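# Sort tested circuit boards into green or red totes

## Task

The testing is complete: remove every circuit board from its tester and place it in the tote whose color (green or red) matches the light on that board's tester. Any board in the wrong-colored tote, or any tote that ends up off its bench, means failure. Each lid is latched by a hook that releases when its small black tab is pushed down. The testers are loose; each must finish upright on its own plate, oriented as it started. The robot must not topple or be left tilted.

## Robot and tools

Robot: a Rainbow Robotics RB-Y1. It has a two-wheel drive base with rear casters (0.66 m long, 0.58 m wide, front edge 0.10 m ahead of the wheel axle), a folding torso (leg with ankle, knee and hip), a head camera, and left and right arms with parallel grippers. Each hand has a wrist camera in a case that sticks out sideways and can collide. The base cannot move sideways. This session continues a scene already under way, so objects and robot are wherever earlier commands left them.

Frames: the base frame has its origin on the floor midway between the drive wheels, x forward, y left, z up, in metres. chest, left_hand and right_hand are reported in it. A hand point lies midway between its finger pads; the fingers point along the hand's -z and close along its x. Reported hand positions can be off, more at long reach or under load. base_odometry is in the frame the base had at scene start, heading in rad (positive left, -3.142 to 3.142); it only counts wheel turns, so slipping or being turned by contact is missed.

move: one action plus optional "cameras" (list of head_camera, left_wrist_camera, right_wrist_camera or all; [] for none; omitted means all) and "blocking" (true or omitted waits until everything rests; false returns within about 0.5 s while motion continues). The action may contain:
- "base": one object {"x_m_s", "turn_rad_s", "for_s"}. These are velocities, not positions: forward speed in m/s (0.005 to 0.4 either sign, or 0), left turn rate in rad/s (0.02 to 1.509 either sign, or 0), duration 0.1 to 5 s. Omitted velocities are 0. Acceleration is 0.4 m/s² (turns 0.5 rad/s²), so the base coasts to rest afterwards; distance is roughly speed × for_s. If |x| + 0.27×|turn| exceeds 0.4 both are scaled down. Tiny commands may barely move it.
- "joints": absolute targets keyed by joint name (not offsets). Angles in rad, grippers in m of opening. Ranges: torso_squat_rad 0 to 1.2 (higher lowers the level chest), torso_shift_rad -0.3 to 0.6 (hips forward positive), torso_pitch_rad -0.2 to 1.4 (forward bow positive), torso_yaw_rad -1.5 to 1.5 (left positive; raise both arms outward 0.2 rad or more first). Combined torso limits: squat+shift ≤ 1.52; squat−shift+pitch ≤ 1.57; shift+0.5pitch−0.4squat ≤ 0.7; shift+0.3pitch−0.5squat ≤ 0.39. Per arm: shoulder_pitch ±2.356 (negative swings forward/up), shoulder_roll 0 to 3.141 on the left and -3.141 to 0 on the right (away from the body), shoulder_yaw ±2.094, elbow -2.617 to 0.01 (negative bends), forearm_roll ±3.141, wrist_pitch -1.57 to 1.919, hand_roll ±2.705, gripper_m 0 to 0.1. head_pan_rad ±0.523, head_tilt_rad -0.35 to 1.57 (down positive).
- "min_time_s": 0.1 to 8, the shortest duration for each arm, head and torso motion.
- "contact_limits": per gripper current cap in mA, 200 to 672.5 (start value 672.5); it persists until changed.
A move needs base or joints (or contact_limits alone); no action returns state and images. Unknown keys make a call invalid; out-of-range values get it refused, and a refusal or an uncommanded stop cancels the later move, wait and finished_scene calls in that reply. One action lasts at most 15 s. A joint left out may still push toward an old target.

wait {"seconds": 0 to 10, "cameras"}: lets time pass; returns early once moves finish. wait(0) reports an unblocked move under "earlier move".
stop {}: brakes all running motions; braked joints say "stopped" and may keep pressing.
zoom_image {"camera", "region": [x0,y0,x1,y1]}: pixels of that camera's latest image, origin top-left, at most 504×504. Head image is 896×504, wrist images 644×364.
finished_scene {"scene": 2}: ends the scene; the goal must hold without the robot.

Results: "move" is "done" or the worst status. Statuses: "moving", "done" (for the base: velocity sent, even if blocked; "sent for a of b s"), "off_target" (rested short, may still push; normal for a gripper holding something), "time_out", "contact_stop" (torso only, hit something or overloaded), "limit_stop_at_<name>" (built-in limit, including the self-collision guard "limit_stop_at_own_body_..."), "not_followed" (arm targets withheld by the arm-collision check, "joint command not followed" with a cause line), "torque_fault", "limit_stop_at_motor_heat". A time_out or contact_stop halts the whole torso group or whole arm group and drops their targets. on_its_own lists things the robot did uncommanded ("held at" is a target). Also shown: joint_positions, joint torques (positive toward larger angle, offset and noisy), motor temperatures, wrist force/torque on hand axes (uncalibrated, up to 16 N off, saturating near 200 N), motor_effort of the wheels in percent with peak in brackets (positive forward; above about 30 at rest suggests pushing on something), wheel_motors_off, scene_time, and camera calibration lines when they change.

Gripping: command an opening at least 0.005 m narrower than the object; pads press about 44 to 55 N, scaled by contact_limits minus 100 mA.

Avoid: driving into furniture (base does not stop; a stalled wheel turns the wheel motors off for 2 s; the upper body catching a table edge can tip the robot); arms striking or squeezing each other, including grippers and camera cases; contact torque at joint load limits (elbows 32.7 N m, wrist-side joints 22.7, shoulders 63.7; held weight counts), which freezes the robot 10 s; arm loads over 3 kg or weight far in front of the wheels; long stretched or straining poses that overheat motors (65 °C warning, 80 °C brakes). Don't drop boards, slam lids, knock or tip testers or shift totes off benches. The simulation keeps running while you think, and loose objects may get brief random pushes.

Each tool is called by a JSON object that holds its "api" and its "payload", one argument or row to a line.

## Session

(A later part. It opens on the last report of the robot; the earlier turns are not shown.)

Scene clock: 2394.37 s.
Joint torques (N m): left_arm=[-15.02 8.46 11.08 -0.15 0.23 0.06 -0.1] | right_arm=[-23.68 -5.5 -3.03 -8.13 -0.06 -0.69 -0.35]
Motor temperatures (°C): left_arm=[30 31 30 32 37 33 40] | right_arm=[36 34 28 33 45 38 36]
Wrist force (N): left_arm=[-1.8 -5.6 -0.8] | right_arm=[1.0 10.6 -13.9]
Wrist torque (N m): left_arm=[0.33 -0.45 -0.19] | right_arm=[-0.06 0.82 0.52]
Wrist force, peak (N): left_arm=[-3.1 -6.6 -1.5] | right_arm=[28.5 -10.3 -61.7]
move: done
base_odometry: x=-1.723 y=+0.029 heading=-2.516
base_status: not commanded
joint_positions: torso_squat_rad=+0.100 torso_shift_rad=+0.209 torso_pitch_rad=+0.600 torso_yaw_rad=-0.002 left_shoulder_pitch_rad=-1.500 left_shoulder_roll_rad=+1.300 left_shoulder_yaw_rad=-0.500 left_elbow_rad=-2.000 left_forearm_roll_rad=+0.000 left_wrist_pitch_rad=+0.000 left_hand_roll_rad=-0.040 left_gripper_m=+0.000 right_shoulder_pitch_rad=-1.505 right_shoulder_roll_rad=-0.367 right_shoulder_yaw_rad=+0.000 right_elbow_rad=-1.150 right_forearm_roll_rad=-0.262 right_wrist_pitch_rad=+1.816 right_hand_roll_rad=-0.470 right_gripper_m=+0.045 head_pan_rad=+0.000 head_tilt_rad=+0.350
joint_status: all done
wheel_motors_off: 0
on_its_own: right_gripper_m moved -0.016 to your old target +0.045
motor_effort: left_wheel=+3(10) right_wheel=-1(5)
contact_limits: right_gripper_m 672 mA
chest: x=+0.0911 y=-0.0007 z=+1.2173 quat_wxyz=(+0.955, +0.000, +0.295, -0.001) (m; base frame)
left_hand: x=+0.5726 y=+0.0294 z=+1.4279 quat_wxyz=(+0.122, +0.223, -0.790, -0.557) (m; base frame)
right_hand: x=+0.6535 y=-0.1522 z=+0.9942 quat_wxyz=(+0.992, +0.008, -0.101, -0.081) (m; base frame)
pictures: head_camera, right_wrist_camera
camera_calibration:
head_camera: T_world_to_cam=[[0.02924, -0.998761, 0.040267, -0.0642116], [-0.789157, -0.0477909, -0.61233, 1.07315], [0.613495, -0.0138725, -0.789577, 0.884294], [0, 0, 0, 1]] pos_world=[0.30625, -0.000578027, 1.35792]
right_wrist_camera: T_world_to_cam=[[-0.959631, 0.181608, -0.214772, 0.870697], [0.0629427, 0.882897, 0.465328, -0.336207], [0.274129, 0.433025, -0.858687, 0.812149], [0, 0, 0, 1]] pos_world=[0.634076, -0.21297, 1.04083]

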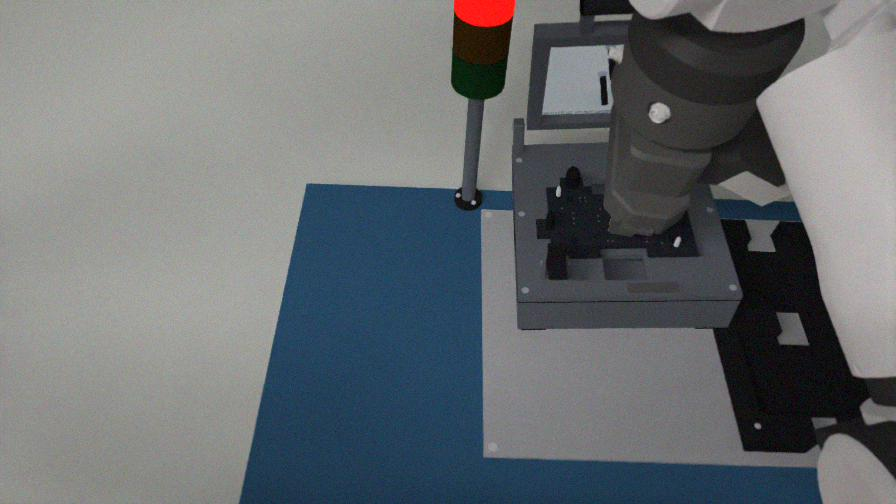

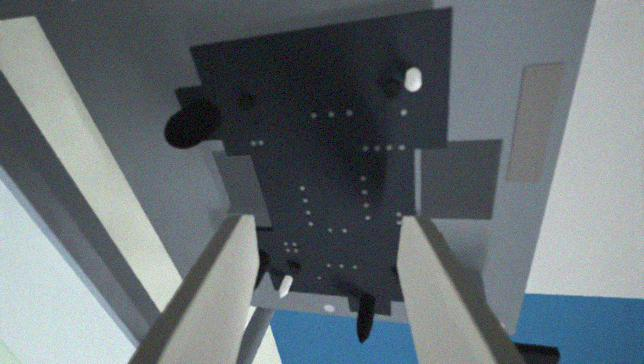

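{"api": "zoom_image", "payload": {
  "camera": "head_camera",
  "region": [500, 130, 760, 340]
}}

{"api": "zoom_image", "payload": {
  "camera": "right_wrist_camera",
  "region": [150, 0, 520, 364]
}}

Scaled by 1.938 from the camera's 896x504 image, which has a finer 1280x720 frame.

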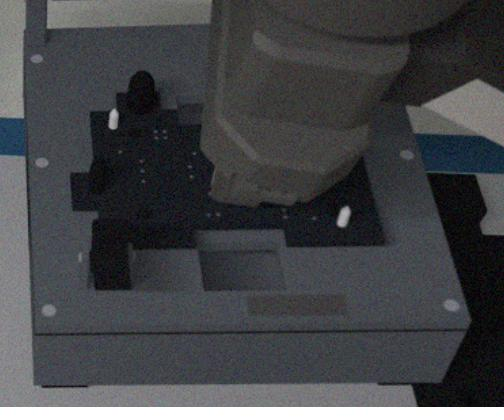

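Scaled by 1.362 from the camera's 644x364 image, which has a finer 1265x715 frame.

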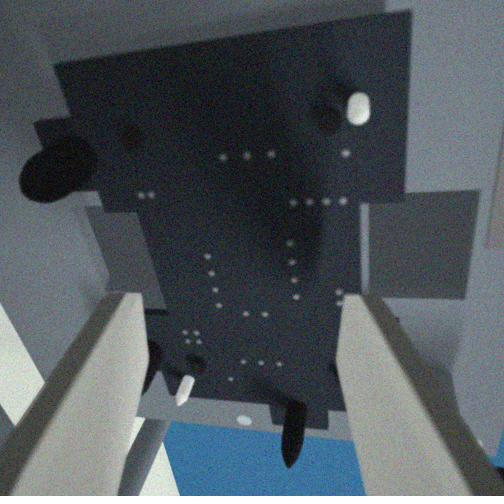

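{"api": "move", "payload": {
  "base": {"x_m_s":-0.05,"for_s":0.53},
  "joints": {"right_gripper_m":0.088},
  "cameras": []
}}

{"api": "move", "payload": {
  "joints": {"torso_pitch_rad":0.7,"right_shoulder_pitch_rad":-1.8,"right_elbow_rad":-0.855,"right_wrist_pitch_rad":1.91,"right_hand_roll_rad":-0.31},
  "min_time_s": 1.5,
  "cameras": ["right_wrist_camera","head_camera"]
}}

Scene clock: 2433.00 s.
Joint torques (N m): left_arm=[-14.75 8.34 11.08 -0.07 0.25 0.01 -0.12] | right_arm=[-22.86 -5.85 -2.73 -7.77 -0.06 -0.55 -0.34]
Motor temperatures (°C): left_arm=[30 31 30 32 37 33 40] | right_arm=[37 34 28 33 45 37 35]
Wrist force (N): left_arm=[-2.0 -5.9 -0.9] | right_arm=[1.1 10.4 -13.4]
Wrist torque (N m): left_arm=[0.37 -0.47 -0.18] | right_arm=[-0.02 0.80 0.53]
Wrist force, peak (N): left_arm=[-2.2 -5.9 -1.0] | right_arm=[1.1 10.5 -14.4]
move: done
base_odometry: x=-1.702 y=+0.045 heading=-2.516
base_status: done (sent for 0.53 of 0.53 s)
joint_positions: torso_squat_rad=+0.100 torso_shift_rad=+0.209 torso_pitch_rad=+0.600 torso_yaw_rad=-0.002 left_shoulder_pitch_rad=-1.500 left_shoulder_roll_rad=+1.300 left_shoulder_yaw_rad=-0.500 left_elbow_rad=-2.000 left_forearm_roll_rad=+0.000 left_wrist_pitch_rad=+0.000 left_hand_roll_rad=-0.040 left_gripper_m=+0.000 right_shoulder_pitch_rad=-1.505 right_shoulder_roll_rad=-0.367 right_shoulder_yaw_rad=+0.000 right_elbow_rad=-1.150 right_forearm_roll_rad=-0.262 right_wrist_pitch_rad=+1.816 right_hand_roll_rad=-0.470 right_gripper_m=+0.088 head_pan_rad=+0.000 head_tilt_rad=+0.350
joint_status: all done
wheel_motors_off: 0
motor_effort: left_wheel=+1(18) right_wheel=+2(23)
contact_limits: right_gripper_m 672 mA
chest: x=+0.0911 y=-0.0007 z=+1.2173 quat_wxyz=(+0.955, +0.000, +0.295, -0.001) (m; base frame)
left_hand: x=+0.5725 y=+0.0294 z=+1.4280 quat_wxyz=(+0.122, +0.223, -0.790, -0.557) (m; base frame)
right_hand: x=+0.6535 y=-0.1521 z=+0.9944 quat_wxyz=(+0.992, +0.008, -0.101, -0.081) (m; base frame)
pictures: none
No camera images: "cameras" was empty.

Scene clock: 2434.80 s.
Joint torques (N m): left_arm=[-14.86 8.72 11.19 -1.11 0.29 -0.08 -0.12] | right_arm=[-25.56 -5.53 -2.06 -6.98 -0.1 -0.18 0.34]
Motor temperatures (°C): left_arm=[30 31 30 32 37 33 40] | right_arm=[37 34 28 33 45 37 35]
Wrist force (N): left_arm=[-2.3 -5.8 -1.5] | right_arm=[-2.0 10.5 -13.6]
Wrist torque (N m): left_arm=[0.34 -0.47 -0.18] | right_arm=[-0.01 0.26 0.50]
Wrist force, peak (N): left_arm=[-2.3 -6.1 -1.3] | right_arm=[1.5 11.2 -13.8]
move: done
base_odometry: x=-1.702 y=+0.045 heading=-2.516
base_status: not commanded
joint_positions: torso_squat_rad=+0.100 torso_shift_rad=+0.209 torso_pitch_rad=+0.700 torso_yaw_rad=-0.002 left_shoulder_pitch_rad=-1.500 left_shoulder_roll_rad=+1.300 left_shoulder_yaw_rad=-0.500 left_elbow_rad=-2.000 left_forearm_roll_rad=+0.000 left_wrist_pitch_rad=+0.000 left_hand_roll_rad=-0.040 left_gripper_m=+0.000 right_shoulder_pitch_rad=-1.800 right_shoulder_roll_rad=-0.367 right_shoulder_yaw_rad=+0.000 right_elbow_rad=-0.855 right_forearm_roll_rad=-0.262 right_wrist_pitch_rad=+1.910 right_hand_roll_rad=-0.310 right_gripper_m=+0.088 head_pan_rad=+0.000 head_tilt_rad=+0.350
joint_status: all done
wheel_motors_off: 0
motor_effort: left_wheel=+2(2) right_wheel=+2(4)
contact_limits: right_gripper_m 672 mA
chest: x=+0.1157 y=-0.0007 z=+1.1986 quat_wxyz=(+0.939, +0.000, +0.343, -0.001) (m; base frame)
left_hand: x=+0.6157 y=+0.0294 z=+1.3603 quat_wxyz=(+0.162, +0.195, -0.783, -0.568) (m; base frame)
right_hand: x=+0.6691 y=-0.1313 z=+0.9876 quat_wxyz=(+1.000, -0.012, -0.007, -0.004) (m; base frame)
pictures: head_camera, right_wrist_camera
camera_calibration:
head_camera: T_world_to_cam=[[0.033173, -0.998759, 0.0371525, -0.0608862], [-0.846193, -0.0478478, -0.530724, 0.989858], [0.531843, -0.0138325, -0.84673, 0.932477], [0, 0, 0, 1]] pos_world=[0.343699, -0.00054956, 1.31716]
right_wrist_camera: T_world_to_cam=[[-0.999158, 0.0267773, -0.0310957, 0.70519], [0.011175, 0.906673, 0.421687, -0.271701], [0.0394852, 0.420984, -0.906208, 0.995465], [0, 0, 0, 1]] pos_world=[0.668326, -0.191614, 1.0386]

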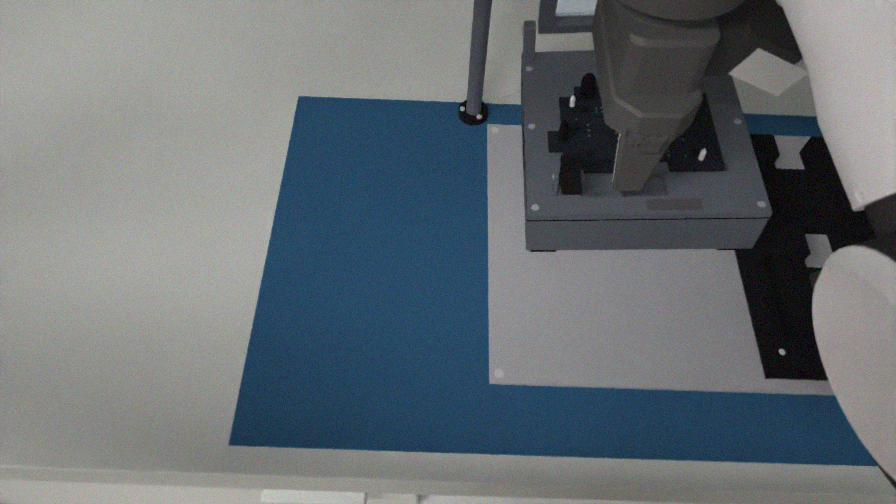

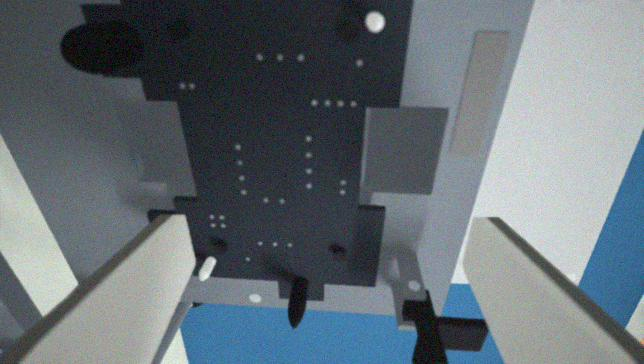

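{"api": "move", "payload": {
  "base": {"x_m_s":0.05,"for_s":0.5},
  "joints": {"torso_yaw_rad":-0.045,"right_hand_roll_rad":-0.27,"torso_squat_rad":0.25},
  "cameras": ["right_wrist_camera"]
}}

Scene clock: 2444.80 s.
Joint torques (N m): left_arm=[-14.98 8.56 10.92 -1.22 0.21 -0.15 -0.13] | right_arm=[-20.11 -6.43 -2.38 -5.18 0.17 0.17 0.02]
Motor temperatures (°C): left_arm=[30 31 30 32 37 33 40] | right_arm=[37 34 28 33 45 36 35]
Wrist force (N): left_arm=[-2.4 -5.5 -0.9] | right_arm=[2.4 11.2 -13.6]
Wrist torque (N m): left_arm=[0.31 -0.51 -0.20] | right_arm=[-0.08 0.88 0.53]
Wrist force, peak (N): left_arm=[-2.8 -6.1 -1.6] | right_arm=[-2.0 12.5 -13.5]
move: done
base_odometry: x=-1.722 y=+0.030 heading=-2.516
base_status: done (sent for 0.5 of 0.5 s)
joint_positions: torso_squat_rad=+0.250 torso_shift_rad=+0.209 torso_pitch_rad=+0.699 torso_yaw_rad=-0.045 left_shoulder_pitch_rad=-1.500 left_shoulder_roll_rad=+1.300 left_shoulder_yaw_rad=-0.500 left_elbow_rad=-2.000 left_forearm_roll_rad=+0.000 left_wrist_pitch_rad=+0.000 left_hand_roll_rad=-0.040 left_gripper_m=+0.000 right_shoulder_pitch_rad=-1.801 right_shoulder_roll_rad=-0.367 right_shoulder_yaw_rad=+0.000 right_elbow_rad=-0.856 right_forearm_roll_rad=-0.262 right_wrist_pitch_rad=+1.910 right_hand_roll_rad=-0.270 right_gripper_m=+0.088 head_pan_rad=+0.000 head_tilt_rad=+0.350
joint_status: all done
wheel_motors_off: 0
motor_effort: left_wheel=+1(21) right_wheel=-4(21)
contact_limits: right_gripper_m 672 mA
chest: x=+0.1116 y=-0.0006 z=+1.1808 quat_wxyz=(+0.939, -0.007, +0.342, -0.021) (m; base frame)
left_hand: x=+0.6124 y=+0.0175 z=+1.3420 quat_wxyz=(+0.155, +0.180, -0.794, -0.559) (m; base frame)
right_hand: x=+0.6608 y=-0.1547 z=+0.9746 quat_wxyz=(+1.000, -0.026, -0.007, +0.000) (m; base frame)
pictures: right_wrist_camera
camera_calibration:
right_wrist_camera: T_world_to_cam=[[-0.999319, 0.0181144, -0.0321605, 0.696992], [0.00388879, 0.918116, 0.396292, -0.21356], [0.0367057, 0.395897, -0.917561, 1.00297], [0, 0, 0, 1]] pos_world=[0.660532, -0.213626, 1.02734]

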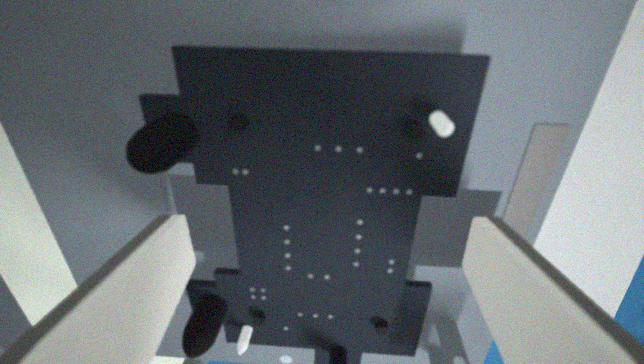

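{"api": "move", "payload": {
  "joints": {"torso_yaw_rad":-0.036,"torso_squat_rad":0.34},
  "cameras": ["right_wrist_camera"]
}}

{"api": "move", "payload": {
  "joints": {"torso_squat_rad":0.38},
  "cameras": ["right_wrist_camera"]
}}

Scene clock: 2458.37 s.
Joint torques (N m): left_arm=[-15.02 8.57 11.26 -1.16 0.23 -0.14 -0.07] | right_arm=[4.32 6.02 1.26 8.34 -1.85 1.65 0.01]
Motor temperatures (°C): left_arm=[30 31 30 32 37 33 40] | right_arm=[37 34 28 33 45 36 35]
Wrist force (N): left_arm=[-2.2 -5.6 -1.2] | right_arm=[5.0 11.1 -10.3]
Wrist torque (N m): left_arm=[0.34 -0.48 -0.17] | right_arm=[-0.08 0.95 0.50]
Wrist force, peak (N): left_arm=[-2.8 -5.8 -1.2] | right_arm=[2.2 11.5 -13.9]
move: done
base_odometry: x=-1.722 y=+0.030 heading=-2.516
base_status: not commanded
joint_positions: torso_squat_rad=+0.341 torso_shift_rad=+0.207 torso_pitch_rad=+0.696 torso_yaw_rad=-0.037 left_shoulder_pitch_rad=-1.500 left_shoulder_roll_rad=+1.300 left_shoulder_yaw_rad=-0.500 left_elbow_rad=-2.000 left_forearm_roll_rad=+0.000 left_wrist_pitch_rad=+0.000 left_hand_roll_rad=-0.040 left_gripper_m=+0.000 right_shoulder_pitch_rad=-1.807 right_shoulder_roll_rad=-0.370 right_shoulder_yaw_rad=-0.001 right_elbow_rad=-0.859 right_forearm_roll_rad=-0.262 right_wrist_pitch_rad=+1.910 right_hand_roll_rad=-0.270 right_gripper_m=+0.088 head_pan_rad=+0.000 head_tilt_rad=+0.350
joint_status: all done
wheel_motors_off: 0
motor_effort: left_wheel=+1(1) right_wheel=+4(6)
contact_limits: right_gripper_m 672 mA
chest: x=+0.1061 y=-0.0007 z=+1.1637 quat_wxyz=(+0.940, -0.006, +0.341, -0.017) (m; base frame)
left_hand: x=+0.6061 y=+0.0197 z=+1.3268 quat_wxyz=(+0.155, +0.184, -0.792, -0.561) (m; base frame)
right_hand: x=+0.6595 y=-0.1503 z=+0.9629 quat_wxyz=(+1.000, -0.023, -0.014, +0.003) (m; base frame)
pictures: right_wrist_camera
camera_calibration:
right_wrist_camera: T_world_to_cam=[[-0.99886, 0.0124536, -0.0460926, 0.707449], [-0.00714803, 0.915499, 0.402258, -0.211785], [0.0472072, 0.402128, -0.914366, 0.981505], [0, 0, 0, 1]] pos_world=[0.658794, -0.209612, 1.01525]

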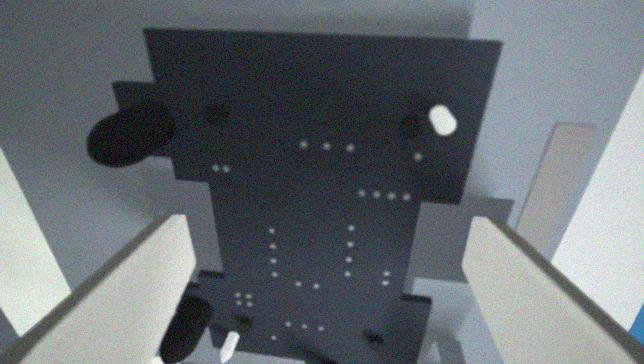

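Scene clock: 2459.17 s.
Joint torques (N m): left_arm=[-15.01 8.39 11.17 -1.02 0.18 -0.05 -0.13] | right_arm=[21.85 14.7 3.7 18.29 -3.56 6.09 0.02]
Motor temperatures (°C): left_arm=[30 31 30 32 37 33 40] | right_arm=[37 34 28 33 45 36 35]
Wrist force (N): left_arm=[-2.5 -5.6 -0.8] | right_arm=[19.8 10.7 -7.6]
Wrist torque (N m): left_arm=[0.35 -0.51 -0.22] | right_arm=[-0.01 0.72 0.38]
Wrist force, peak (N): left_arm=[-2.4 -5.9 -1.3] | right_arm=[19.8 11.6 -9.9]
move: done
base_odometry: x=-1.722 y=+0.030 heading=-2.516
base_status: not commanded
joint_positions: torso_squat_rad=+0.381 torso_shift_rad=+0.207 torso_pitch_rad=+0.694 torso_yaw_rad=-0.037 left_shoulder_pitch_rad=-1.500 left_shoulder_roll_rad=+1.300 left_shoulder_yaw_rad=-0.500 left_elbow_rad=-2.000 left_forearm_roll_rad=+0.000 left_wrist_pitch_rad=+0.000 left_hand_roll_rad=-0.040 left_gripper_m=+0.000 right_shoulder_pitch_rad=-1.812 right_shoulder_roll_rad=-0.373 right_shoulder_yaw_rad=-0.002 right_elbow_rad=-0.862 right_forearm_roll_rad=-0.261 right_wrist_pitch_rad=+1.908 right_hand_roll_rad=-0.270 right_gripper_m=+0.088 head_pan_rad=+0.000 head_tilt_rad=+0.350
joint_status: all done
wheel_motors_off: 0
motor_effort: left_wheel=+1(2) right_wheel=+5(7)
contact_limits: right_gripper_m 672 mA
chest: x=+0.1032 y=-0.0007 z=+1.1544 quat_wxyz=(+0.940, -0.006, +0.340, -0.017) (m; base frame)
left_hand: x=+0.6030 y=+0.0197 z=+1.3183 quat_wxyz=(+0.154, +0.184, -0.793, -0.561) (m; base frame)
right_hand: x=+0.6590 y=-0.1505 z=+0.9577 quat_wxyz=(+1.000, -0.023, -0.019, +0.003) (m; base frame)
pictures: right_wrist_camera
camera_calibration:
right_wrist_camera: T_world_to_cam=[[-0.99834, 0.0127946, -0.0561584, 0.716029], [-0.0109368, 0.915166, 0.402928, -0.207787], [0.0565495, 0.402873, -0.913507, 0.969937], [0, 0, 0, 1]] pos_world=[0.657718, -0.209764, 1.00998]

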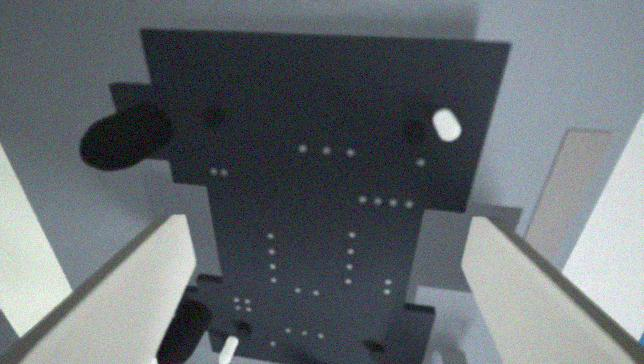

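{"api": "move", "payload": {
  "joints": {"torso_squat_rad":0.25},
  "cameras": []
}}

{"api": "move", "payload": {
  "joints": {"head_tilt_rad":0.0},
  "cameras": ["head_camera"]
}}

Scene clock: 2465.00 s.
Joint torques (N m): left_arm=[-15.2 8.45 11.17 -1.15 0.25 -0.18 -0.15] | right_arm=[-20.05 -6.47 -1 -5.48 -0.02 0.04 0.08]
Motor temperatures (°C): left_arm=[30 31 30 32 37 33 40] | right_arm=[37 34 28 33 45 37 35]
Wrist force (N): left_arm=[-2.5 -5.0 -1.3] | right_arm=[2.2 11.2 -13.5]
Wrist torque (N m): left_arm=[0.25 -0.53 -0.21] | right_arm=[-0.08 0.85 0.52]
Wrist force, peak (N): left_arm=[-2.5 -5.9 -1.1] | right_arm=[19.4 12.1 -15.7]
move: done
base_odometry: x=-1.722 y=+0.030 heading=-2.516
base_status: not commanded
joint_positions: torso_squat_rad=+0.250 torso_shift_rad=+0.209 torso_pitch_rad=+0.699 torso_yaw_rad=-0.036 left_shoulder_pitch_rad=-1.500 left_shoulder_roll_rad=+1.300 left_shoulder_yaw_rad=-0.500 left_elbow_rad=-2.000 left_forearm_roll_rad=+0.000 left_wrist_pitch_rad=+0.000 left_hand_roll_rad=-0.040 left_gripper_m=+0.000 right_shoulder_pitch_rad=-1.801 right_shoulder_roll_rad=-0.367 right_shoulder_yaw_rad=+0.000 right_elbow_rad=-0.856 right_forearm_roll_rad=-0.262 right_wrist_pitch_rad=+1.910 right_hand_roll_rad=-0.270 right_gripper_m=+0.088 head_pan_rad=+0.000 head_tilt_rad=+0.350
joint_status: all done
wheel_motors_off: 0
motor_effort: left_wheel=+0(2) right_wheel=+2(7)
contact_limits: right_gripper_m 672 mA
chest: x=+0.1117 y=-0.0007 z=+1.1808 quat_wxyz=(+0.939, -0.006, +0.343, -0.017) (m; base frame)
left_hand: x=+0.6123 y=+0.0199 z=+1.3420 quat_wxyz=(+0.156, +0.183, -0.792, -0.561) (m; base frame)
right_hand: x=+0.6619 y=-0.1498 z=+0.9737 quat_wxyz=(+1.000, -0.023, -0.007, +0.004) (m; base frame)
pictures: none
No camera images: "cameras" was empty.

Scene clock: 2465.87 s.
Joint torques (N m): left_arm=[-15.19 8.51 10.95 -1.14 0.26 -0.12 -0.01] | right_arm=[-19.89 -6.45 -0.95 -5.51 0 0.07 0.07]
Motor temperatures (°C): left_arm=[30 31 30 32 37 33 40] | right_arm=[37 34 28 33 45 37 35]
Wrist force (N): left_arm=[-2.3 -5.3 -1.2] | right_arm=[2.1 11.3 -13.5]
Wrist torque (N m): left_arm=[0.31 -0.49 -0.19] | right_arm=[-0.09 0.86 0.49]
Wrist force, peak (N): left_arm=[-2.6 -5.6 -1.3] | right_arm=[2.5 11.3 -13.9]
move: done
base_odometry: x=-1.722 y=+0.030 heading=-2.516
base_status: not commanded
joint_positions: torso_squat_rad=+0.250 torso_shift_rad=+0.209 torso_pitch_rad=+0.699 torso_yaw_rad=-0.036 left_shoulder_pitch_rad=-1.500 left_shoulder_roll_rad=+1.300 left_shoulder_yaw_rad=-0.500 left_elbow_rad=-2.000 left_forearm_roll_rad=+0.000 left_wrist_pitch_rad=+0.000 left_hand_roll_rad=-0.040 left_gripper_m=+0.000 right_shoulder_pitch_rad=-1.801 right_shoulder_roll_rad=-0.367 right_shoulder_yaw_rad=+0.000 right_elbow_rad=-0.856 right_forearm_roll_rad=-0.262 right_wrist_pitch_rad=+1.910 right_hand_roll_rad=-0.270 right_gripper_m=+0.088 head_pan_rad=+0.000 head_tilt_rad=+0.000
joint_status: all done
wheel_motors_off: 0
motor_effort: left_wheel=+1(2) right_wheel=+2(4)
contact_limits: right_gripper_m 672 mA
chest: x=+0.1117 y=-0.0007 z=+1.1808 quat_wxyz=(+0.939, -0.006, +0.343, -0.017) (m; base frame)
left_hand: x=+0.6123 y=+0.0199 z=+1.3420 quat_wxyz=(+0.156, +0.183, -0.792, -0.561) (m; base frame)
right_hand: x=+0.6619 y=-0.1498 z=+0.9737 quat_wxyz=(+1.000, -0.023, -0.007, +0.004) (m; base frame)
pictures: head_camera
camera_calibration:
head_camera: T_world_to_cam=[[-0.00752123, -0.997605, 0.0687582, -0.0920678], [-0.614043, -0.049662, -0.787709, 1.25643], [0.789237, -0.048145, -0.612199, 0.543741], [0, 0, 0, 1]] pos_world=[0.341669, -0.00327203, 1.32891]

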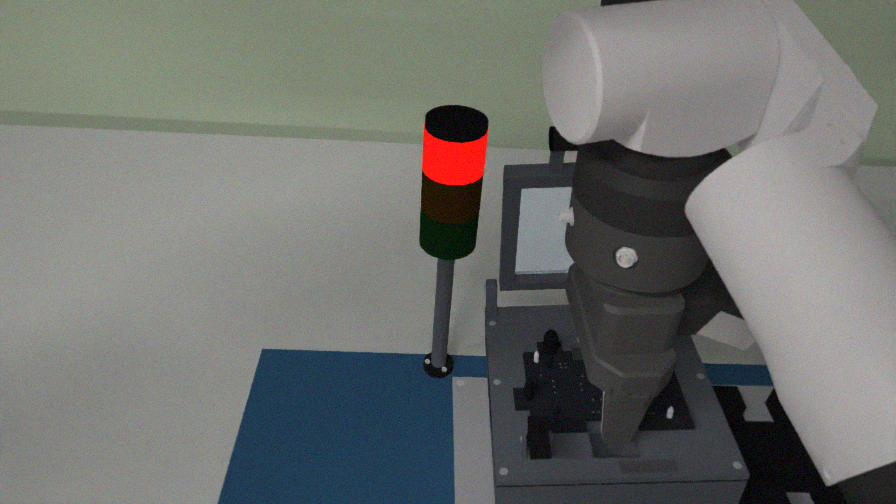

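{"api": "move", "payload": {
  "joints": {"torso_pitch_rad":0.65,"right_shoulder_pitch_rad":-1.65,"right_elbow_rad":-1.0,"right_wrist_pitch_rad":1.863,"right_hand_roll_rad":-0.27,"head_tilt_rad":0.3},
  "min_time_s": 1.5,
  "cameras": ["right_wrist_camera"]
}}

Scene clock: 2476.33 s.
Joint torques (N m): left_arm=[-14.99 8.56 10.92 -0.71 0.13 -0.11 -0.08] | right_arm=[-21.41 -6.78 -1.41 -8.13 -0.06 -0.58 0.06]
Motor temperatures (°C): left_arm=[30 31 30 32 37 33 40] | right_arm=[37 34 28 33 45 37 35]
Wrist force (N): left_arm=[-2.4 -5.5 -1.2] | right_arm=[1.7 11.3 -13.5]
Wrist torque (N m): left_arm=[0.30 -0.51 -0.19] | right_arm=[-0.12 0.81 0.49]
Wrist force, peak (N): left_arm=[-2.3 -5.9 -1.1] | right_arm=[2.1 11.5 -13.9]
move: done
base_odometry: x=-1.722 y=+0.030 heading=-2.516
base_status: not commanded
joint_positions: torso_squat_rad=+0.250 torso_shift_rad=+0.209 torso_pitch_rad=+0.650 torso_yaw_rad=-0.036 left_shoulder_pitch_rad=-1.500 left_shoulder_roll_rad=+1.300 left_shoulder_yaw_rad=-0.500 left_elbow_rad=-2.000 left_forearm_roll_rad=+0.000 left_wrist_pitch_rad=+0.000 left_hand_roll_rad=-0.040 left_gripper_m=+0.000 right_shoulder_pitch_rad=-1.651 right_shoulder_roll_rad=-0.367 right_shoulder_yaw_rad=+0.000 right_elbow_rad=-1.000 right_forearm_roll_rad=-0.262 right_wrist_pitch_rad=+1.863 right_hand_roll_rad=-0.270 right_gripper_m=+0.088 head_pan_rad=+0.000 head_tilt_rad=+0.300
joint_status: all done
wheel_motors_off: 0
motor_effort: left_wheel=+3(3) right_wheel=+2(4)
contact_limits: right_gripper_m 672 mA
chest: x=+0.0998 y=-0.0007 z=+1.1904 quat_wxyz=(+0.948, -0.005, +0.319, -0.017) (m; base frame)
left_hand: x=+0.5918 y=+0.0199 z=+1.3763 quat_wxyz=(+0.137, +0.197, -0.796, -0.556) (m; base frame)
right_hand: x=+0.6545 y=-0.1617 z=+0.9733 quat_wxyz=(+0.998, -0.019, -0.052, +0.004) (m; base frame)
pictures: right_wrist_camera
camera_calibration:
right_wrist_camera: T_world_to_cam=[[-0.992675, 0.0102458, -0.120381, 0.770995], [-0.0401284, 0.91187, 0.408514, -0.190705], [0.113957, 0.410352, -0.904779, 0.944113], [0, 0, 0, 1]] pos_world=[0.650106, -0.22142, 1.02493]

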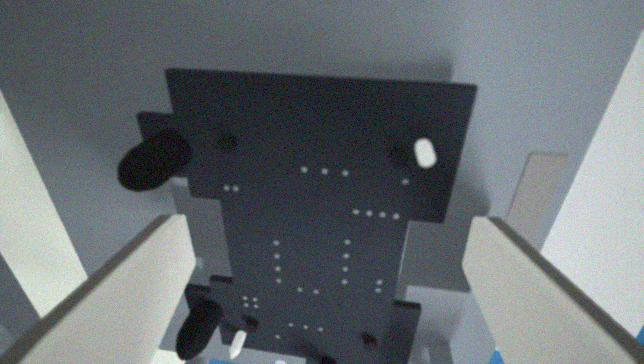

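{"api": "move", "payload": {
  "base": {"x_m_s":0.03,"for_s":0.4},
  "joints": {"torso_yaw_rad":-0.02,"torso_squat_rad":0.33},
  "cameras": ["right_wrist_camera"]
}}

{"api": "move", "payload": {
  "joints": {"torso_squat_rad":0.37},
  "cameras": ["right_wrist_camera"]
}}

Scene clock: 2483.30 s.
Joint torques (N m): left_arm=[-14.9 8.56 11.01 -0.53 0.23 0.02 -0.04] | right_arm=[-1.02 2.3 1.18 5.93 -0.89 2.31 0]
Motor temperatures (°C): left_arm=[30 31 30 32 37 33 40] | right_arm=[37 34 28 33 45 37 35]
Wrist force (N): left_arm=[-2.1 -5.4 -0.9] | right_arm=[1.6 11.4 -13.6]
Wrist torque (N m): left_arm=[0.32 -0.49 -0.17] | right_arm=[-0.12 0.81 0.51]
Wrist force, peak (N): left_arm=[-2.9 -6.0 -0.9] | right_arm=[1.8 11.6 -13.5]
move: done
base_odometry: x=-1.732 y=+0.023 heading=-2.516
base_status: done (sent for 0.4 of 0.4 s)
joint_positions: torso_squat_rad=+0.330 torso_shift_rad=+0.208 torso_pitch_rad=+0.647 torso_yaw_rad=-0.020 left_shoulder_pitch_rad=-1.500 left_shoulder_roll_rad=+1.300 left_shoulder_yaw_rad=-0.500 left_elbow_rad=-2.000 left_forearm_roll_rad=+0.000 left_wrist_pitch_rad=+0.000 left_hand_roll_rad=-0.040 left_gripper_m=+0.000 right_shoulder_pitch_rad=-1.656 right_shoulder_roll_rad=-0.369 right_shoulder_yaw_rad=-0.001 right_elbow_rad=-1.003 right_forearm_roll_rad=-0.262 right_wrist_pitch_rad=+1.862 right_hand_roll_rad=-0.270 right_gripper_m=+0.088 head_pan_rad=+0.000 head_tilt_rad=+0.300
joint_status: all done
wheel_motors_off: 0
motor_effort: left_wheel=+1(18) right_wheel=+2(18)
contact_limits: right_gripper_m 672 mA
chest: x=+0.0949 y=-0.0007 z=+1.1754 quat_wxyz=(+0.948, -0.003, +0.318, -0.010) (m; base frame)
left_hand: x=+0.5861 y=+0.0243 z=+1.3630 quat_wxyz=(+0.138, +0.203, -0.792, -0.559) (m; base frame)
right_hand: x=+0.6545 y=-0.1525 z=+0.9624 quat_wxyz=(+0.998, -0.013, -0.058, +0.010) (m; base frame)
pictures: right_wrist_camera
camera_calibration:
right_wrist_camera: T_world_to_cam=[[-0.991125, -0.00123656, -0.13293, 0.778898], [-0.0571194, 0.906905, 0.417445, -0.192857], [0.120039, 0.421333, -0.898927, 0.922497], [0, 0, 0, 1]] pos_world=[0.650234, -0.212812, 1.0133]

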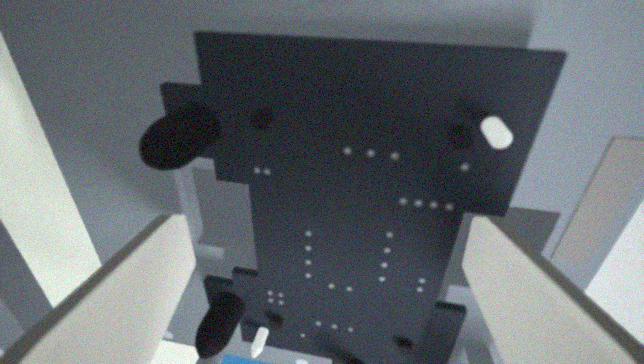

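Scene clock: 2484.10 s.
Joint torques (N m): left_arm=[-15.03 8.61 11.11 -0.67 0.17 0 -0.03] | right_arm=[3.11 4.74 2.43 8.3 -1.88 4.79 -0.01]
Motor temperatures (°C): left_arm=[30 31 30 32 37 33 40] | right_arm=[37 34 28 33 45 37 35]
Wrist force (N): left_arm=[-1.9 -5.4 -0.9] | right_arm=[14.2 10.1 -14.3]
Wrist torque (N m): left_arm=[0.30 -0.47 -0.21] | right_arm=[-0.12 0.77 0.41]
Wrist force, peak (N): left_arm=[-2.5 -5.9 -1.0] | right_arm=[17.9 9.7 -17.9]
move: done
base_odometry: x=-1.732 y=+0.023 heading=-2.516
base_status: not commanded
joint_positions: torso_squat_rad=+0.370 torso_shift_rad=+0.208 torso_pitch_rad=+0.646 torso_yaw_rad=-0.020 left_shoulder_pitch_rad=-1.500 left_shoulder_roll_rad=+1.300 left_shoulder_yaw_rad=-0.500 left_elbow_rad=-2.000 left_forearm_roll_rad=+0.000 left_wrist_pitch_rad=+0.000 left_hand_roll_rad=-0.040 left_gripper_m=+0.000 right_shoulder_pitch_rad=-1.657 right_shoulder_roll_rad=-0.370 right_shoulder_yaw_rad=-0.001 right_elbow_rad=-1.004 right_forearm_roll_rad=-0.262 right_wrist_pitch_rad=+1.862 right_hand_roll_rad=-0.270 right_gripper_m=+0.088 head_pan_rad=+0.000 head_tilt_rad=+0.300
joint_status: all done
wheel_motors_off: 0
motor_effort: left_wheel=+0(2) right_wheel=+3(4)
contact_limits: right_gripper_m 672 mA
chest: x=+0.0929 y=-0.0007 z=+1.1660 quat_wxyz=(+0.948, -0.003, +0.318, -0.010) (m; base frame)
left_hand: x=+0.5840 y=+0.0243 z=+1.3537 quat_wxyz=(+0.138, +0.203, -0.792, -0.559) (m; base frame)
right_hand: x=+0.6531 y=-0.1526 z=+0.9539 quat_wxyz=(+0.998, -0.013, -0.059, +0.010) (m; base frame)
pictures: right_wrist_camera
camera_calibration:
right_wrist_camera: T_world_to_cam=[[-0.990765, -0.000856178, -0.135586, 0.77874], [-0.0579214, 0.906819, 0.417521, -0.188824], [0.122595, 0.421519, -0.898495, 0.913086], [0, 0, 0, 1]] pos_world=[0.648672, -0.212987, 1.00483]

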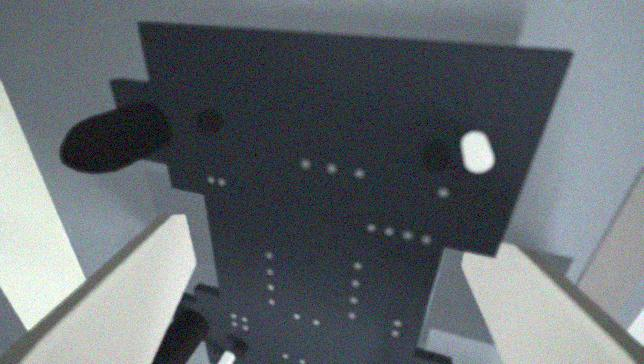

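{"api": "move", "payload": {
  "joints": {"torso_squat_rad":0.22},
  "cameras": []
}}

{"api": "move", "payload": {
  "joints": {"torso_pitch_rad":0.6,"right_shoulder_pitch_rad":-1.505,"right_elbow_rad":-1.15,"right_wrist_pitch_rad":1.816,"right_hand_roll_rad":-0.31,"torso_yaw_rad":-0.005},
  "min_time_s": 1.5,
  "cameras": []
}}

{"api": "move", "payload": {
  "joints": {"torso_squat_rad":0.32},
  "cameras": ["right_wrist_camera","head_camera"]
}}

Scene clock: 2492.23 s.
Joint torques (N m): left_arm=[-15.09 8.46 11.01 -0.68 0.21 -0.08 -0.06] | right_arm=[-24.18 -6.94 -1.56 -8.09 0.37 -1.57 0.03]
Motor temperatures (°C): left_arm=[30 31 30 32 37 33 40] | right_arm=[36 34 28 33 45 37 35]
Wrist force (N): left_arm=[-2.2 -5.8 -0.7] | right_arm=[-6.4 11.6 -15.6]
Wrist torque (N m): left_arm=[0.36 -0.49 -0.20] | right_arm=[-0.12 0.53 0.53]
Wrist force, peak (N): left_arm=[-2.3 -6.3 -1.3] | right_arm=[13.5 10.2 -14.4]
move: done
base_odometry: x=-1.732 y=+0.023 heading=-2.516
base_status: not commanded
joint_positions: torso_squat_rad=+0.220 torso_shift_rad=+0.209 torso_pitch_rad=+0.650 torso_yaw_rad=-0.020 left_shoulder_pitch_rad=-1.500 left_shoulder_roll_rad=+1.300 left_shoulder_yaw_rad=-0.500 left_elbow_rad=-2.000 left_forearm_roll_rad=+0.000 left_wrist_pitch_rad=+0.000 left_hand_roll_rad=-0.040 left_gripper_m=+0.000 right_shoulder_pitch_rad=-1.650 right_shoulder_roll_rad=-0.367 right_shoulder_yaw_rad=+0.000 right_elbow_rad=-1.000 right_forearm_roll_rad=-0.262 right_wrist_pitch_rad=+1.863 right_hand_roll_rad=-0.270 right_gripper_m=+0.088 head_pan_rad=+0.000 head_tilt_rad=+0.300
joint_status: all done
wheel_motors_off: 0
motor_effort: left_wheel=+2(3) right_wheel=+0(3)
contact_limits: right_gripper_m 672 mA
chest: x=+0.1008 y=-0.0007 z=+1.1952 quat_wxyz=(+0.948, -0.003, +0.319, -0.009) (m; base frame)
left_hand: x=+0.5925 y=+0.0244 z=+1.3813 quat_wxyz=(+0.139, +0.202, -0.792, -0.559) (m; base frame)
right_hand: x=+0.6573 y=-0.1526 z=+0.9763 quat_wxyz=(+0.999, -0.014, -0.051, +0.010) (m; base frame)
pictures: none
No camera images: "cameras" was empty.

Scene clock: 2494.03 s.
Joint torques (N m): left_arm=[-15.07 8.49 10.93 -0.23 0.26 0 -0.14] | right_arm=[-20.74 -7.85 -1.94 -8.17 0.39 -0.68 -0.34]
Motor temperatures (°C): left_arm=[30 31 30 32 37 33 40] | right_arm=[36 34 28 33 45 37 35]
Wrist force (N): left_arm=[-2.3 -5.7 -0.9] | right_arm=[0.8 11.1 -13.5]
Wrist torque (N m): left_arm=[0.37 -0.51 -0.18] | right_arm=[-0.11 0.73 0.51]
Wrist force, peak (N): left_arm=[-2.2 -6.1 -1.0] | right_arm=[2.4 15.4 -19.0]
move: done
base_odometry: x=-1.732 y=+0.023 heading=-2.516
base_status: not commanded
joint_positions: torso_squat_rad=+0.220 torso_shift_rad=+0.209 torso_pitch_rad=+0.600 torso_yaw_rad=-0.005 left_shoulder_pitch_rad=-1.500 left_shoulder_roll_rad=+1.300 left_shoulder_yaw_rad=-0.500 left_elbow_rad=-2.000 left_forearm_roll_rad=+0.000 left_wrist_pitch_rad=+0.000 left_hand_roll_rad=-0.040 left_gripper_m=+0.000 right_shoulder_pitch_rad=-1.506 right_shoulder_roll_rad=-0.367 right_shoulder_yaw_rad=+0.000 right_elbow_rad=-1.150 right_forearm_roll_rad=-0.262 right_wrist_pitch_rad=+1.816 right_hand_roll_rad=-0.310 right_gripper_m=+0.088 head_pan_rad=+0.000 head_tilt_rad=+0.300
joint_status: all done
wheel_motors_off: 0
motor_effort: left_wheel=+2(4) right_wheel=+0(2)
contact_limits: right_gripper_m 672 mA
chest: x=+0.0883 y=-0.0007 z=+1.2042 quat_wxyz=(+0.955, +0.000, +0.295, -0.002) (m; base frame)
left_hand: x=+0.5699 y=+0.0285 z=+1.4148 quat_wxyz=(+0.122, +0.222, -0.791, -0.557) (m; base frame)
right_hand: x=+0.6504 y=-0.1535 z=+0.9817 quat_wxyz=(+0.995, -0.001, -0.101, -0.002) (m; base frame)
pictures: none
No camera images: "cameras" was empty.

Scene clock: 2495.13 s.
Joint torques (N m): left_arm=[-15.18 8.44 11.02 -0.19 0.23 0.07 -0.02] | right_arm=[-20.98 -7.16 -2.11 -7.9 0.22 -0.73 -0.38]
Motor temperatures (°C): left_arm=[30 31 30 32 37 33 40] | right_arm=[36 34 28 33 45 37 35]
Wrist force (N): left_arm=[-2.0 -5.4 -0.9] | right_arm=[1.6 10.1 -13.1]
Wrist torque (N m): left_arm=[0.31 -0.49 -0.20] | right_arm=[-0.06 0.79 0.56]
Wrist force, peak (N): left_arm=[-2.0 -5.8 -0.9] | right_arm=[1.5 11.1 -13.4]
move: done
base_odometry: x=-1.732 y=+0.023 heading=-2.516
base_status: not commanded
joint_positions: torso_squat_rad=+0.320 torso_shift_rad=+0.209 torso_pitch_rad=+0.600 torso_yaw_rad=-0.005 left_shoulder_pitch_rad=-1.500 left_shoulder_roll_rad=+1.300 left_shoulder_yaw_rad=-0.500 left_elbow_rad=-2.000 left_forearm_roll_rad=+0.000 left_wrist_pitch_rad=+0.000 left_hand_roll_rad=-0.040 left_gripper_m=+0.000 right_shoulder_pitch_rad=-1.506 right_shoulder_roll_rad=-0.367 right_shoulder_yaw_rad=+0.000 right_elbow_rad=-1.150 right_forearm_roll_rad=-0.262 right_wrist_pitch_rad=+1.816 right_hand_roll_rad=-0.310 right_gripper_m=+0.088 head_pan_rad=+0.000 head_tilt_rad=+0.300
joint_status: all done
wheel_motors_off: 0
motor_effort: left_wheel=+2(3) right_wheel=-1(2)
contact_limits: right_gripper_m 672 mA
chest: x=+0.0844 y=-0.0007 z=+1.1859 quat_wxyz=(+0.955, +0.000, +0.295, -0.002) (m; base frame)
left_hand: x=+0.5659 y=+0.0285 z=+1.3966 quat_wxyz=(+0.122, +0.222, -0.791, -0.557) (m; base frame)
right_hand: x=+0.6465 y=-0.1535 z=+0.9635 quat_wxyz=(+0.995, -0.001, -0.102, -0.002) (m; base frame)
pictures: head_camera, right_wrist_camera
camera_calibration:
head_camera: T_world_to_cam=[[0.0247017, -0.998749, 0.0434827, -0.0661232], [-0.757545, -0.0470824, -0.651083, 1.09373], [0.652315, -0.0168572, -0.75776, 0.812772], [0, 0, 0, 1]] pos_world=[0.299997, -0.000844124, 1.33087]
right_wrist_camera: T_world_to_cam=[[-0.975512, 0.0244237, -0.218587, 0.847499], [-0.0751554, 0.896984, 0.435629, -0.200246], [0.206708, 0.441389, -0.873182, 0.847156], [0, 0, 0, 1]] pos_world=[0.636581, -0.215007, 1.01221]

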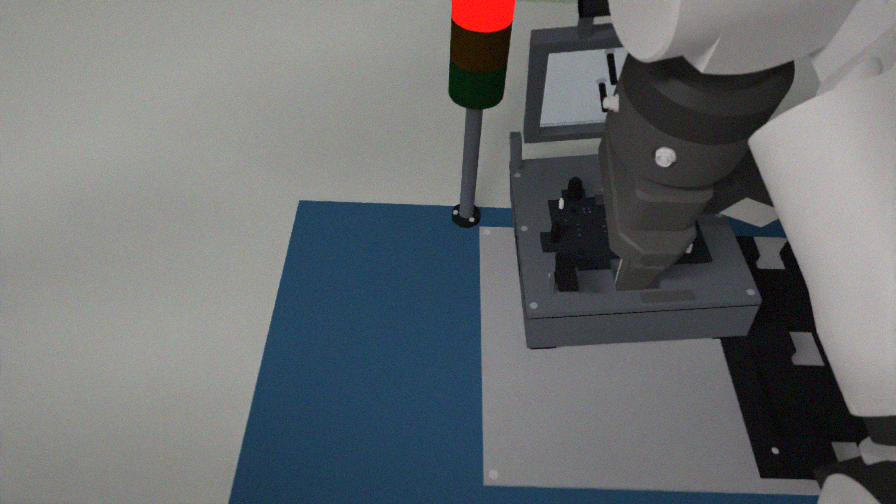

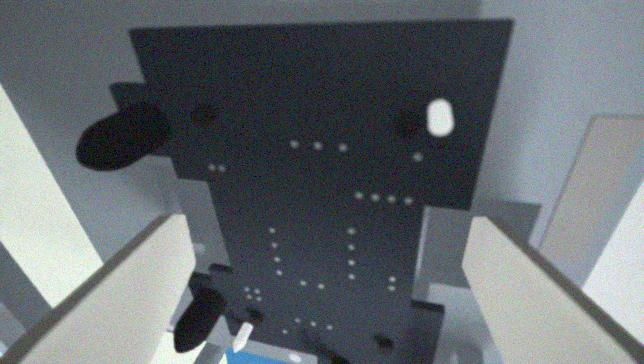

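{"api": "move", "payload": {
  "joints": {"torso_squat_rad":0.405,"torso_shift_rad":0.216,"torso_yaw_rad":0.002},
  "cameras": []
}}

{"api": "move", "payload": {
  "joints": {"right_gripper_m":0.045},
  "cameras": ["right_wrist_camera"]
}}

Scene clock: 2503.87 s.
Joint torques (N m): left_arm=[-14.9 8.55 10.99 -0.24 0.2 0.03 -0.04] | right_arm=[-17.24 6.16 -1.17 -4.7 -4.46 0.41 -1]
Motor temperatures (°C): left_arm=[30 31 30 32 37 33 40] | right_arm=[36 34 28 33 45 37 35]
Wrist force (N): left_arm=[-1.8 -5.5 -1.0] | right_arm=[14.0 -9.7 -4.9]
Wrist torque (N m): left_arm=[0.31 -0.45 -0.18] | right_arm=[0.00 1.26 1.64]
Wrist force, peak (N): left_arm=[-2.0 -6.0 -0.9] | right_arm=[15.7 -9.9 0.2]
move: done
base_odometry: x=-1.732 y=+0.023 heading=-2.516
base_status: not commanded
joint_positions: torso_squat_rad=+0.405 torso_shift_rad=+0.216 torso_pitch_rad=+0.599 torso_yaw_rad=+0.002 left_shoulder_pitch_rad=-1.500 left_shoulder_roll_rad=+1.300 left_shoulder_yaw_rad=-0.500 left_elbow_rad=-2.000 left_forearm_roll_rad=+0.000 left_wrist_pitch_rad=+0.000 left_hand_roll_rad=-0.040 left_gripper_m=+0.000 right_shoulder_pitch_rad=-1.507 right_shoulder_roll_rad=-0.370 right_shoulder_yaw_rad=+0.000 right_elbow_rad=-1.151 right_forearm_roll_rad=-0.261 right_wrist_pitch_rad=+1.816 right_hand_roll_rad=-0.310 right_gripper_m=+0.088 head_pan_rad=+0.000 head_tilt_rad=+0.300
joint_status: all done
wheel_motors_off: 0
motor_effort: left_wheel=-4(6) right_wheel=+1(2)
contact_limits: right_gripper_m 672 mA
chest: x=+0.0842 y=-0.0009 z=+1.1645 quat_wxyz=(+0.955, +0.001, +0.295, +0.001) (m; base frame)
left_hand: x=+0.5654 y=+0.0301 z=+1.3756 quat_wxyz=(+0.123, +0.224, -0.790, -0.558) (m; base frame)
right_hand: x=+0.6482 y=-0.1516 z=+0.9430 quat_wxyz=(+0.995, +0.000, -0.104, -0.001) (m; base frame)
pictures: none
No camera images: "cameras" was empty.

Scene clock: 2504.83 s.
Joint torques (N m): left_arm=[-15.04 8.54 11.03 -0.16 0.21 0.03 -0.04] | right_arm=[-23.72 -1.1 -1.2 -8.2 -1.98 0.82 0.37]
Motor temperatures (°C): left_arm=[30 31 30 32 37 33 40] | right_arm=[36 34 28 33 45 37 35]
Wrist force (N): left_arm=[-2.0 -5.4 -1.3] | right_arm=[3.8 5.2 -19.1]
Wrist torque (N m): left_arm=[0.32 -0.49 -0.19] | right_arm=[-0.10 -0.18 -0.26]
Wrist force, peak (N): left_arm=[-1.9 -5.7 -1.1] | right_arm=[29.7 -0.9 -16.5]
move: off_target
base_odometry: x=-1.732 y=+0.023 heading=-2.516
base_status: not commanded
joint_positions: torso_squat_rad=+0.405 torso_shift_rad=+0.216 torso_pitch_rad=+0.600 torso_yaw_rad=+0.002 left_shoulder_pitch_rad=-1.500 left_shoulder_roll_rad=+1.300 left_shoulder_yaw_rad=-0.500 left_elbow_rad=-2.000 left_forearm_roll_rad=+0.000 left_wrist_pitch_rad=+0.000 left_hand_roll_rad=-0.040 left_gripper_m=+0.000 right_shoulder_pitch_rad=-1.505 right_shoulder_roll_rad=-0.369 right_shoulder_yaw_rad=+0.000 right_elbow_rad=-1.150 right_forearm_roll_rad=-0.261 right_wrist_pitch_rad=+1.816 right_hand_roll_rad=-0.310 right_gripper_m=+0.062 head_pan_rad=+0.000 head_tilt_rad=+0.300
joint_status: right_gripper_m off_target (ended at +0.062, target +0.045)
wheel_motors_off: 0
motor_effort: left_wheel=-1(5) right_wheel=-1(3)
contact_limits: right_gripper_m 672 mA
chest: x=+0.0846 y=-0.0008 z=+1.1643 quat_wxyz=(+0.955, +0.001, +0.295, +0.001) (m; base frame)
left_hand: x=+0.5659 y=+0.0302 z=+1.3751 quat_wxyz=(+0.123, +0.224, -0.789, -0.558) (m; base frame)
right_hand: x=+0.6477 y=-0.1507 z=+0.9411 quat_wxyz=(+0.995, +0.001, -0.102, -0.001) (m; base frame)
pictures: right_wrist_camera
camera_calibration:
right_wrist_camera: T_world_to_cam=[[-0.975547, 0.021396, -0.218746, 0.843377], [-0.0786254, 0.895418, 0.43823, -0.19337], [0.205246, 0.444713, -0.87184, 0.826254], [0, 0, 0, 1]] pos_world=[0.637965, -0.212343, 0.989588]

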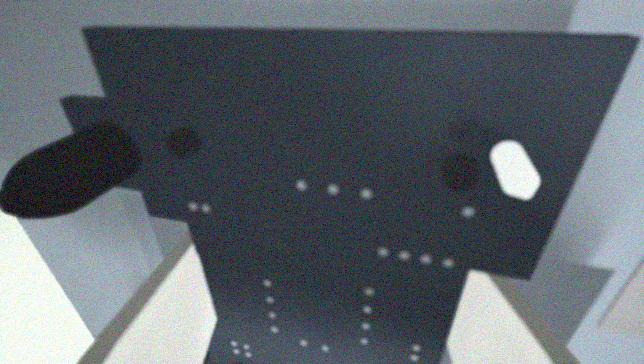

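{"api": "move", "payload": {
  "joints": {"torso_squat_rad":0.35},
  "min_time_s": 2,
  "cameras": ["right_wrist_camera","head_camera"]
}}

Scene clock: 2510.87 s.
Joint torques (N m): left_arm=[-14.98 8.52 11.03 -0.16 0.16 -0.01 -0.15] | right_arm=[-33.39 -8.03 -2.92 -13.81 0.25 -0.34 0.61]
Motor temperatures (°C): left_arm=[30 31 30 32 37 33 40] | right_arm=[37 34 28 33 45 36 35]
Wrist force (N): left_arm=[-1.8 -5.4 -1.1] | right_arm=[1.4 10.6 -39.0]
Wrist torque (N m): left_arm=[0.33 -0.48 -0.19] | right_arm=[0.35 0.67 0.05]
Wrist force, peak (N): left_arm=[-1.8 -5.8 -1.3] | right_arm=[-3.2 10.2 -41.2]
move: done
base_odometry: x=-1.732 y=+0.023 heading=-2.516
base_status: not commanded
joint_positions: torso_squat_rad=+0.350 torso_shift_rad=+0.216 torso_pitch_rad=+0.601 torso_yaw_rad=+0.002 left_shoulder_pitch_rad=-1.500 left_shoulder_roll_rad=+1.300 left_shoulder_yaw_rad=-0.500 left_elbow_rad=-2.000 left_forearm_roll_rad=+0.000 left_wrist_pitch_rad=+0.000 left_hand_roll_rad=-0.040 left_gripper_m=+0.000 right_shoulder_pitch_rad=-1.503 right_shoulder_roll_rad=-0.367 right_shoulder_yaw_rad=+0.000 right_elbow_rad=-1.149 right_forearm_roll_rad=-0.262 right_wrist_pitch_rad=+1.816 right_hand_roll_rad=-0.310 right_gripper_m=+0.061 head_pan_rad=+0.000 head_tilt_rad=+0.300
joint_status: all done
wheel_motors_off: 0
motor_effort: left_wheel=-1(3) right_wheel=-1(4)
contact_limits: right_gripper_m 672 mA
chest: x=+0.0882 y=-0.0008 z=+1.1779 quat_wxyz=(+0.955, +0.001, +0.296, +0.001) (m; base frame)
left_hand: x=+0.5699 y=+0.0303 z=+1.3880 quat_wxyz=(+0.124, +0.224, -0.789, -0.558) (m; base frame)
right_hand: x=+0.6499 y=-0.1502 z=+0.9521 quat_wxyz=(+0.995, +0.001, -0.099, +0.000) (m; base frame)
pictures: head_camera, right_wrist_camera
camera_calibration:
head_camera: T_world_to_cam=[[0.0305264, -0.998764, 0.0392175, -0.0614961], [-0.758223, -0.0487042, -0.650173, 1.09038], [0.65128, -0.00988816, -0.758773, 0.805481], [0, 0, 0, 1]] pos_world=[0.304034, -0.000349311, 1.32252]
right_wrist_camera: T_world_to_cam=[[-0.976849, 0.0207912, -0.212918, 0.84316], [-0.0766532, 0.895167, 0.43909, -0.200604], [0.199726, 0.445246, -0.872849, 0.839764], [0, 0, 0, 1]] pos_world=[0.64054, -0.211858, 1.00059]

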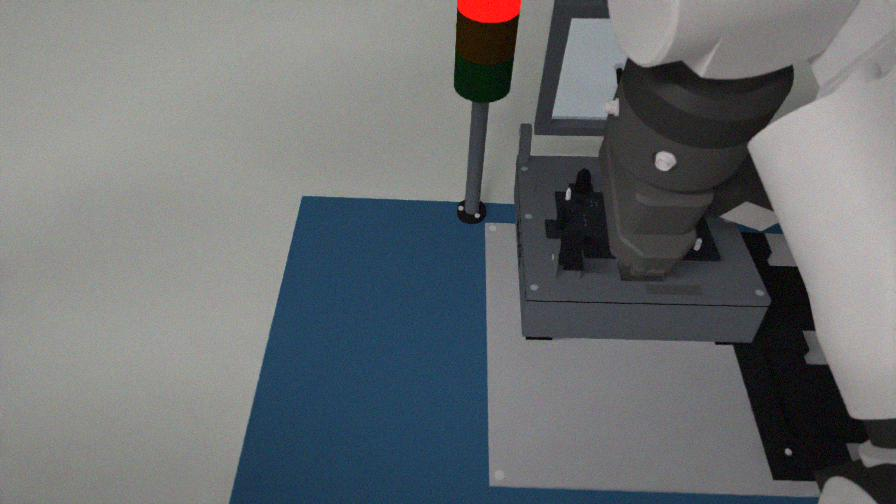

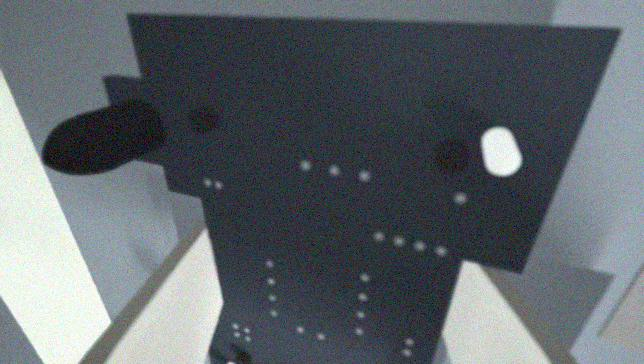

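{"api": "zoom_image", "payload": {
  "camera": "right_wrist_camera",
  "region": [20, 0, 330, 364]
}}

{"api": "zoom_image", "payload": {
  "camera": "head_camera",
  "region": [500, 140, 700, 300]
}}

{"api": "move", "payload": {
  "joints": {"torso_squat_rad":0.34,"right_hand_roll_rad":-0.29},
  "cameras": ["right_wrist_camera"]
}}

Scaled by 1.385 from the camera's 644x364 image, which has a finer 1265x715 frame.

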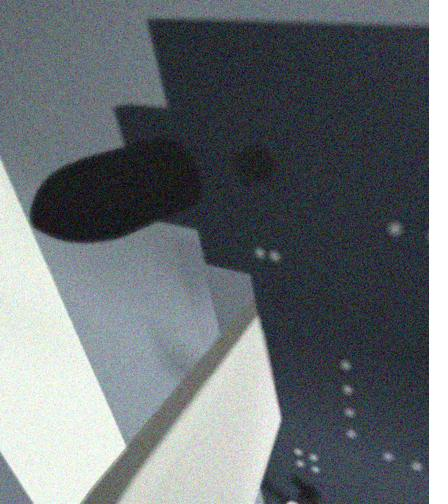

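Scaled by 2.520 from the camera's 896x504 image, which has a finer 1280x720 frame.

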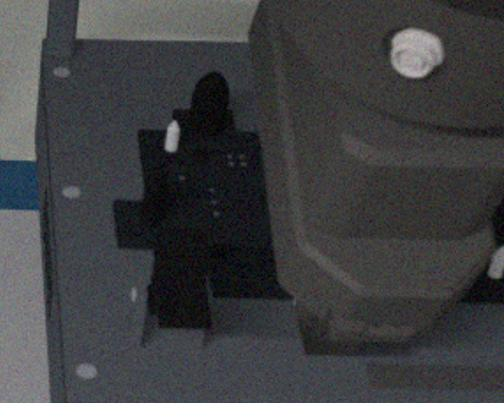

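Scene clock: 2515.80 s.
Joint torques (N m): left_arm=[-14.87 8.58 10.92 -0.13 0.24 0.07 -0.15] | right_arm=[-33.56 -7.89 -2.63 -13.55 0.08 -0.38 0.6]
Motor temperatures (°C): left_arm=[30 31 30 32 37 33 40] | right_arm=[37 34 28 33 45 36 35]
Wrist force (N): left_arm=[-1.7 -5.3 -1.0] | right_arm=[0.9 9.2 -36.1]
Wrist torque (N m): left_arm=[0.31 -0.45 -0.17] | right_arm=[0.34 0.57 -0.05]
Wrist force, peak (N): left_arm=[-1.9 -5.8 -1.2] | right_arm=[0.8 11.0 -39.4]
move: done
base_odometry: x=-1.732 y=+0.023 heading=-2.516
base_status: not commanded
joint_positions: torso_squat_rad=+0.340 torso_shift_rad=+0.216 torso_pitch_rad=+0.601 torso_yaw_rad=+0.002 left_shoulder_pitch_rad=-1.500 left_shoulder_roll_rad=+1.300 left_shoulder_yaw_rad=-0.500 left_elbow_rad=-2.000 left_forearm_roll_rad=+0.000 left_wrist_pitch_rad=+0.000 left_hand_roll_rad=-0.040 left_gripper_m=+0.000 right_shoulder_pitch_rad=-1.503 right_shoulder_roll_rad=-0.367 right_shoulder_yaw_rad=+0.000 right_elbow_rad=-1.149 right_forearm_roll_rad=-0.262 right_wrist_pitch_rad=+1.816 right_hand_roll_rad=-0.290 right_gripper_m=+0.061 head_pan_rad=+0.000 head_tilt_rad=+0.300
joint_status: all done
wheel_motors_off: 0
motor_effort: left_wheel=-1(2) right_wheel=-1(3)
contact_limits: right_gripper_m 672 mA
chest: x=+0.0887 y=-0.0008 z=+1.1803 quat_wxyz=(+0.955, +0.001, +0.296, +0.001) (m; base frame)
left_hand: x=+0.5703 y=+0.0303 z=+1.3904 quat_wxyz=(+0.124, +0.224, -0.789, -0.558) (m; base frame)
right_hand: x=+0.6504 y=-0.1502 z=+0.9545 quat_wxyz=(+0.995, +0.000, -0.099, +0.010) (m; base frame)
pictures: right_wrist_camera
camera_calibration:
right_wrist_camera: T_world_to_cam=[[-0.977013, 0.000816554, -0.213176, 0.841507], [-0.0942812, 0.895222, 0.435532, -0.186756], [0.191196, 0.445619, -0.874567, 0.849022], [0, 0, 0, 1]] pos_world=[0.642227, -0.211839, 1.00325]

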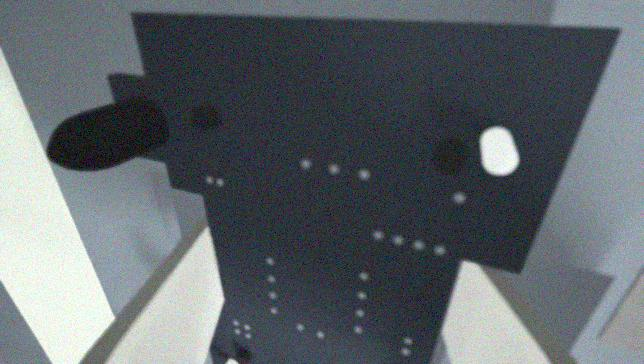

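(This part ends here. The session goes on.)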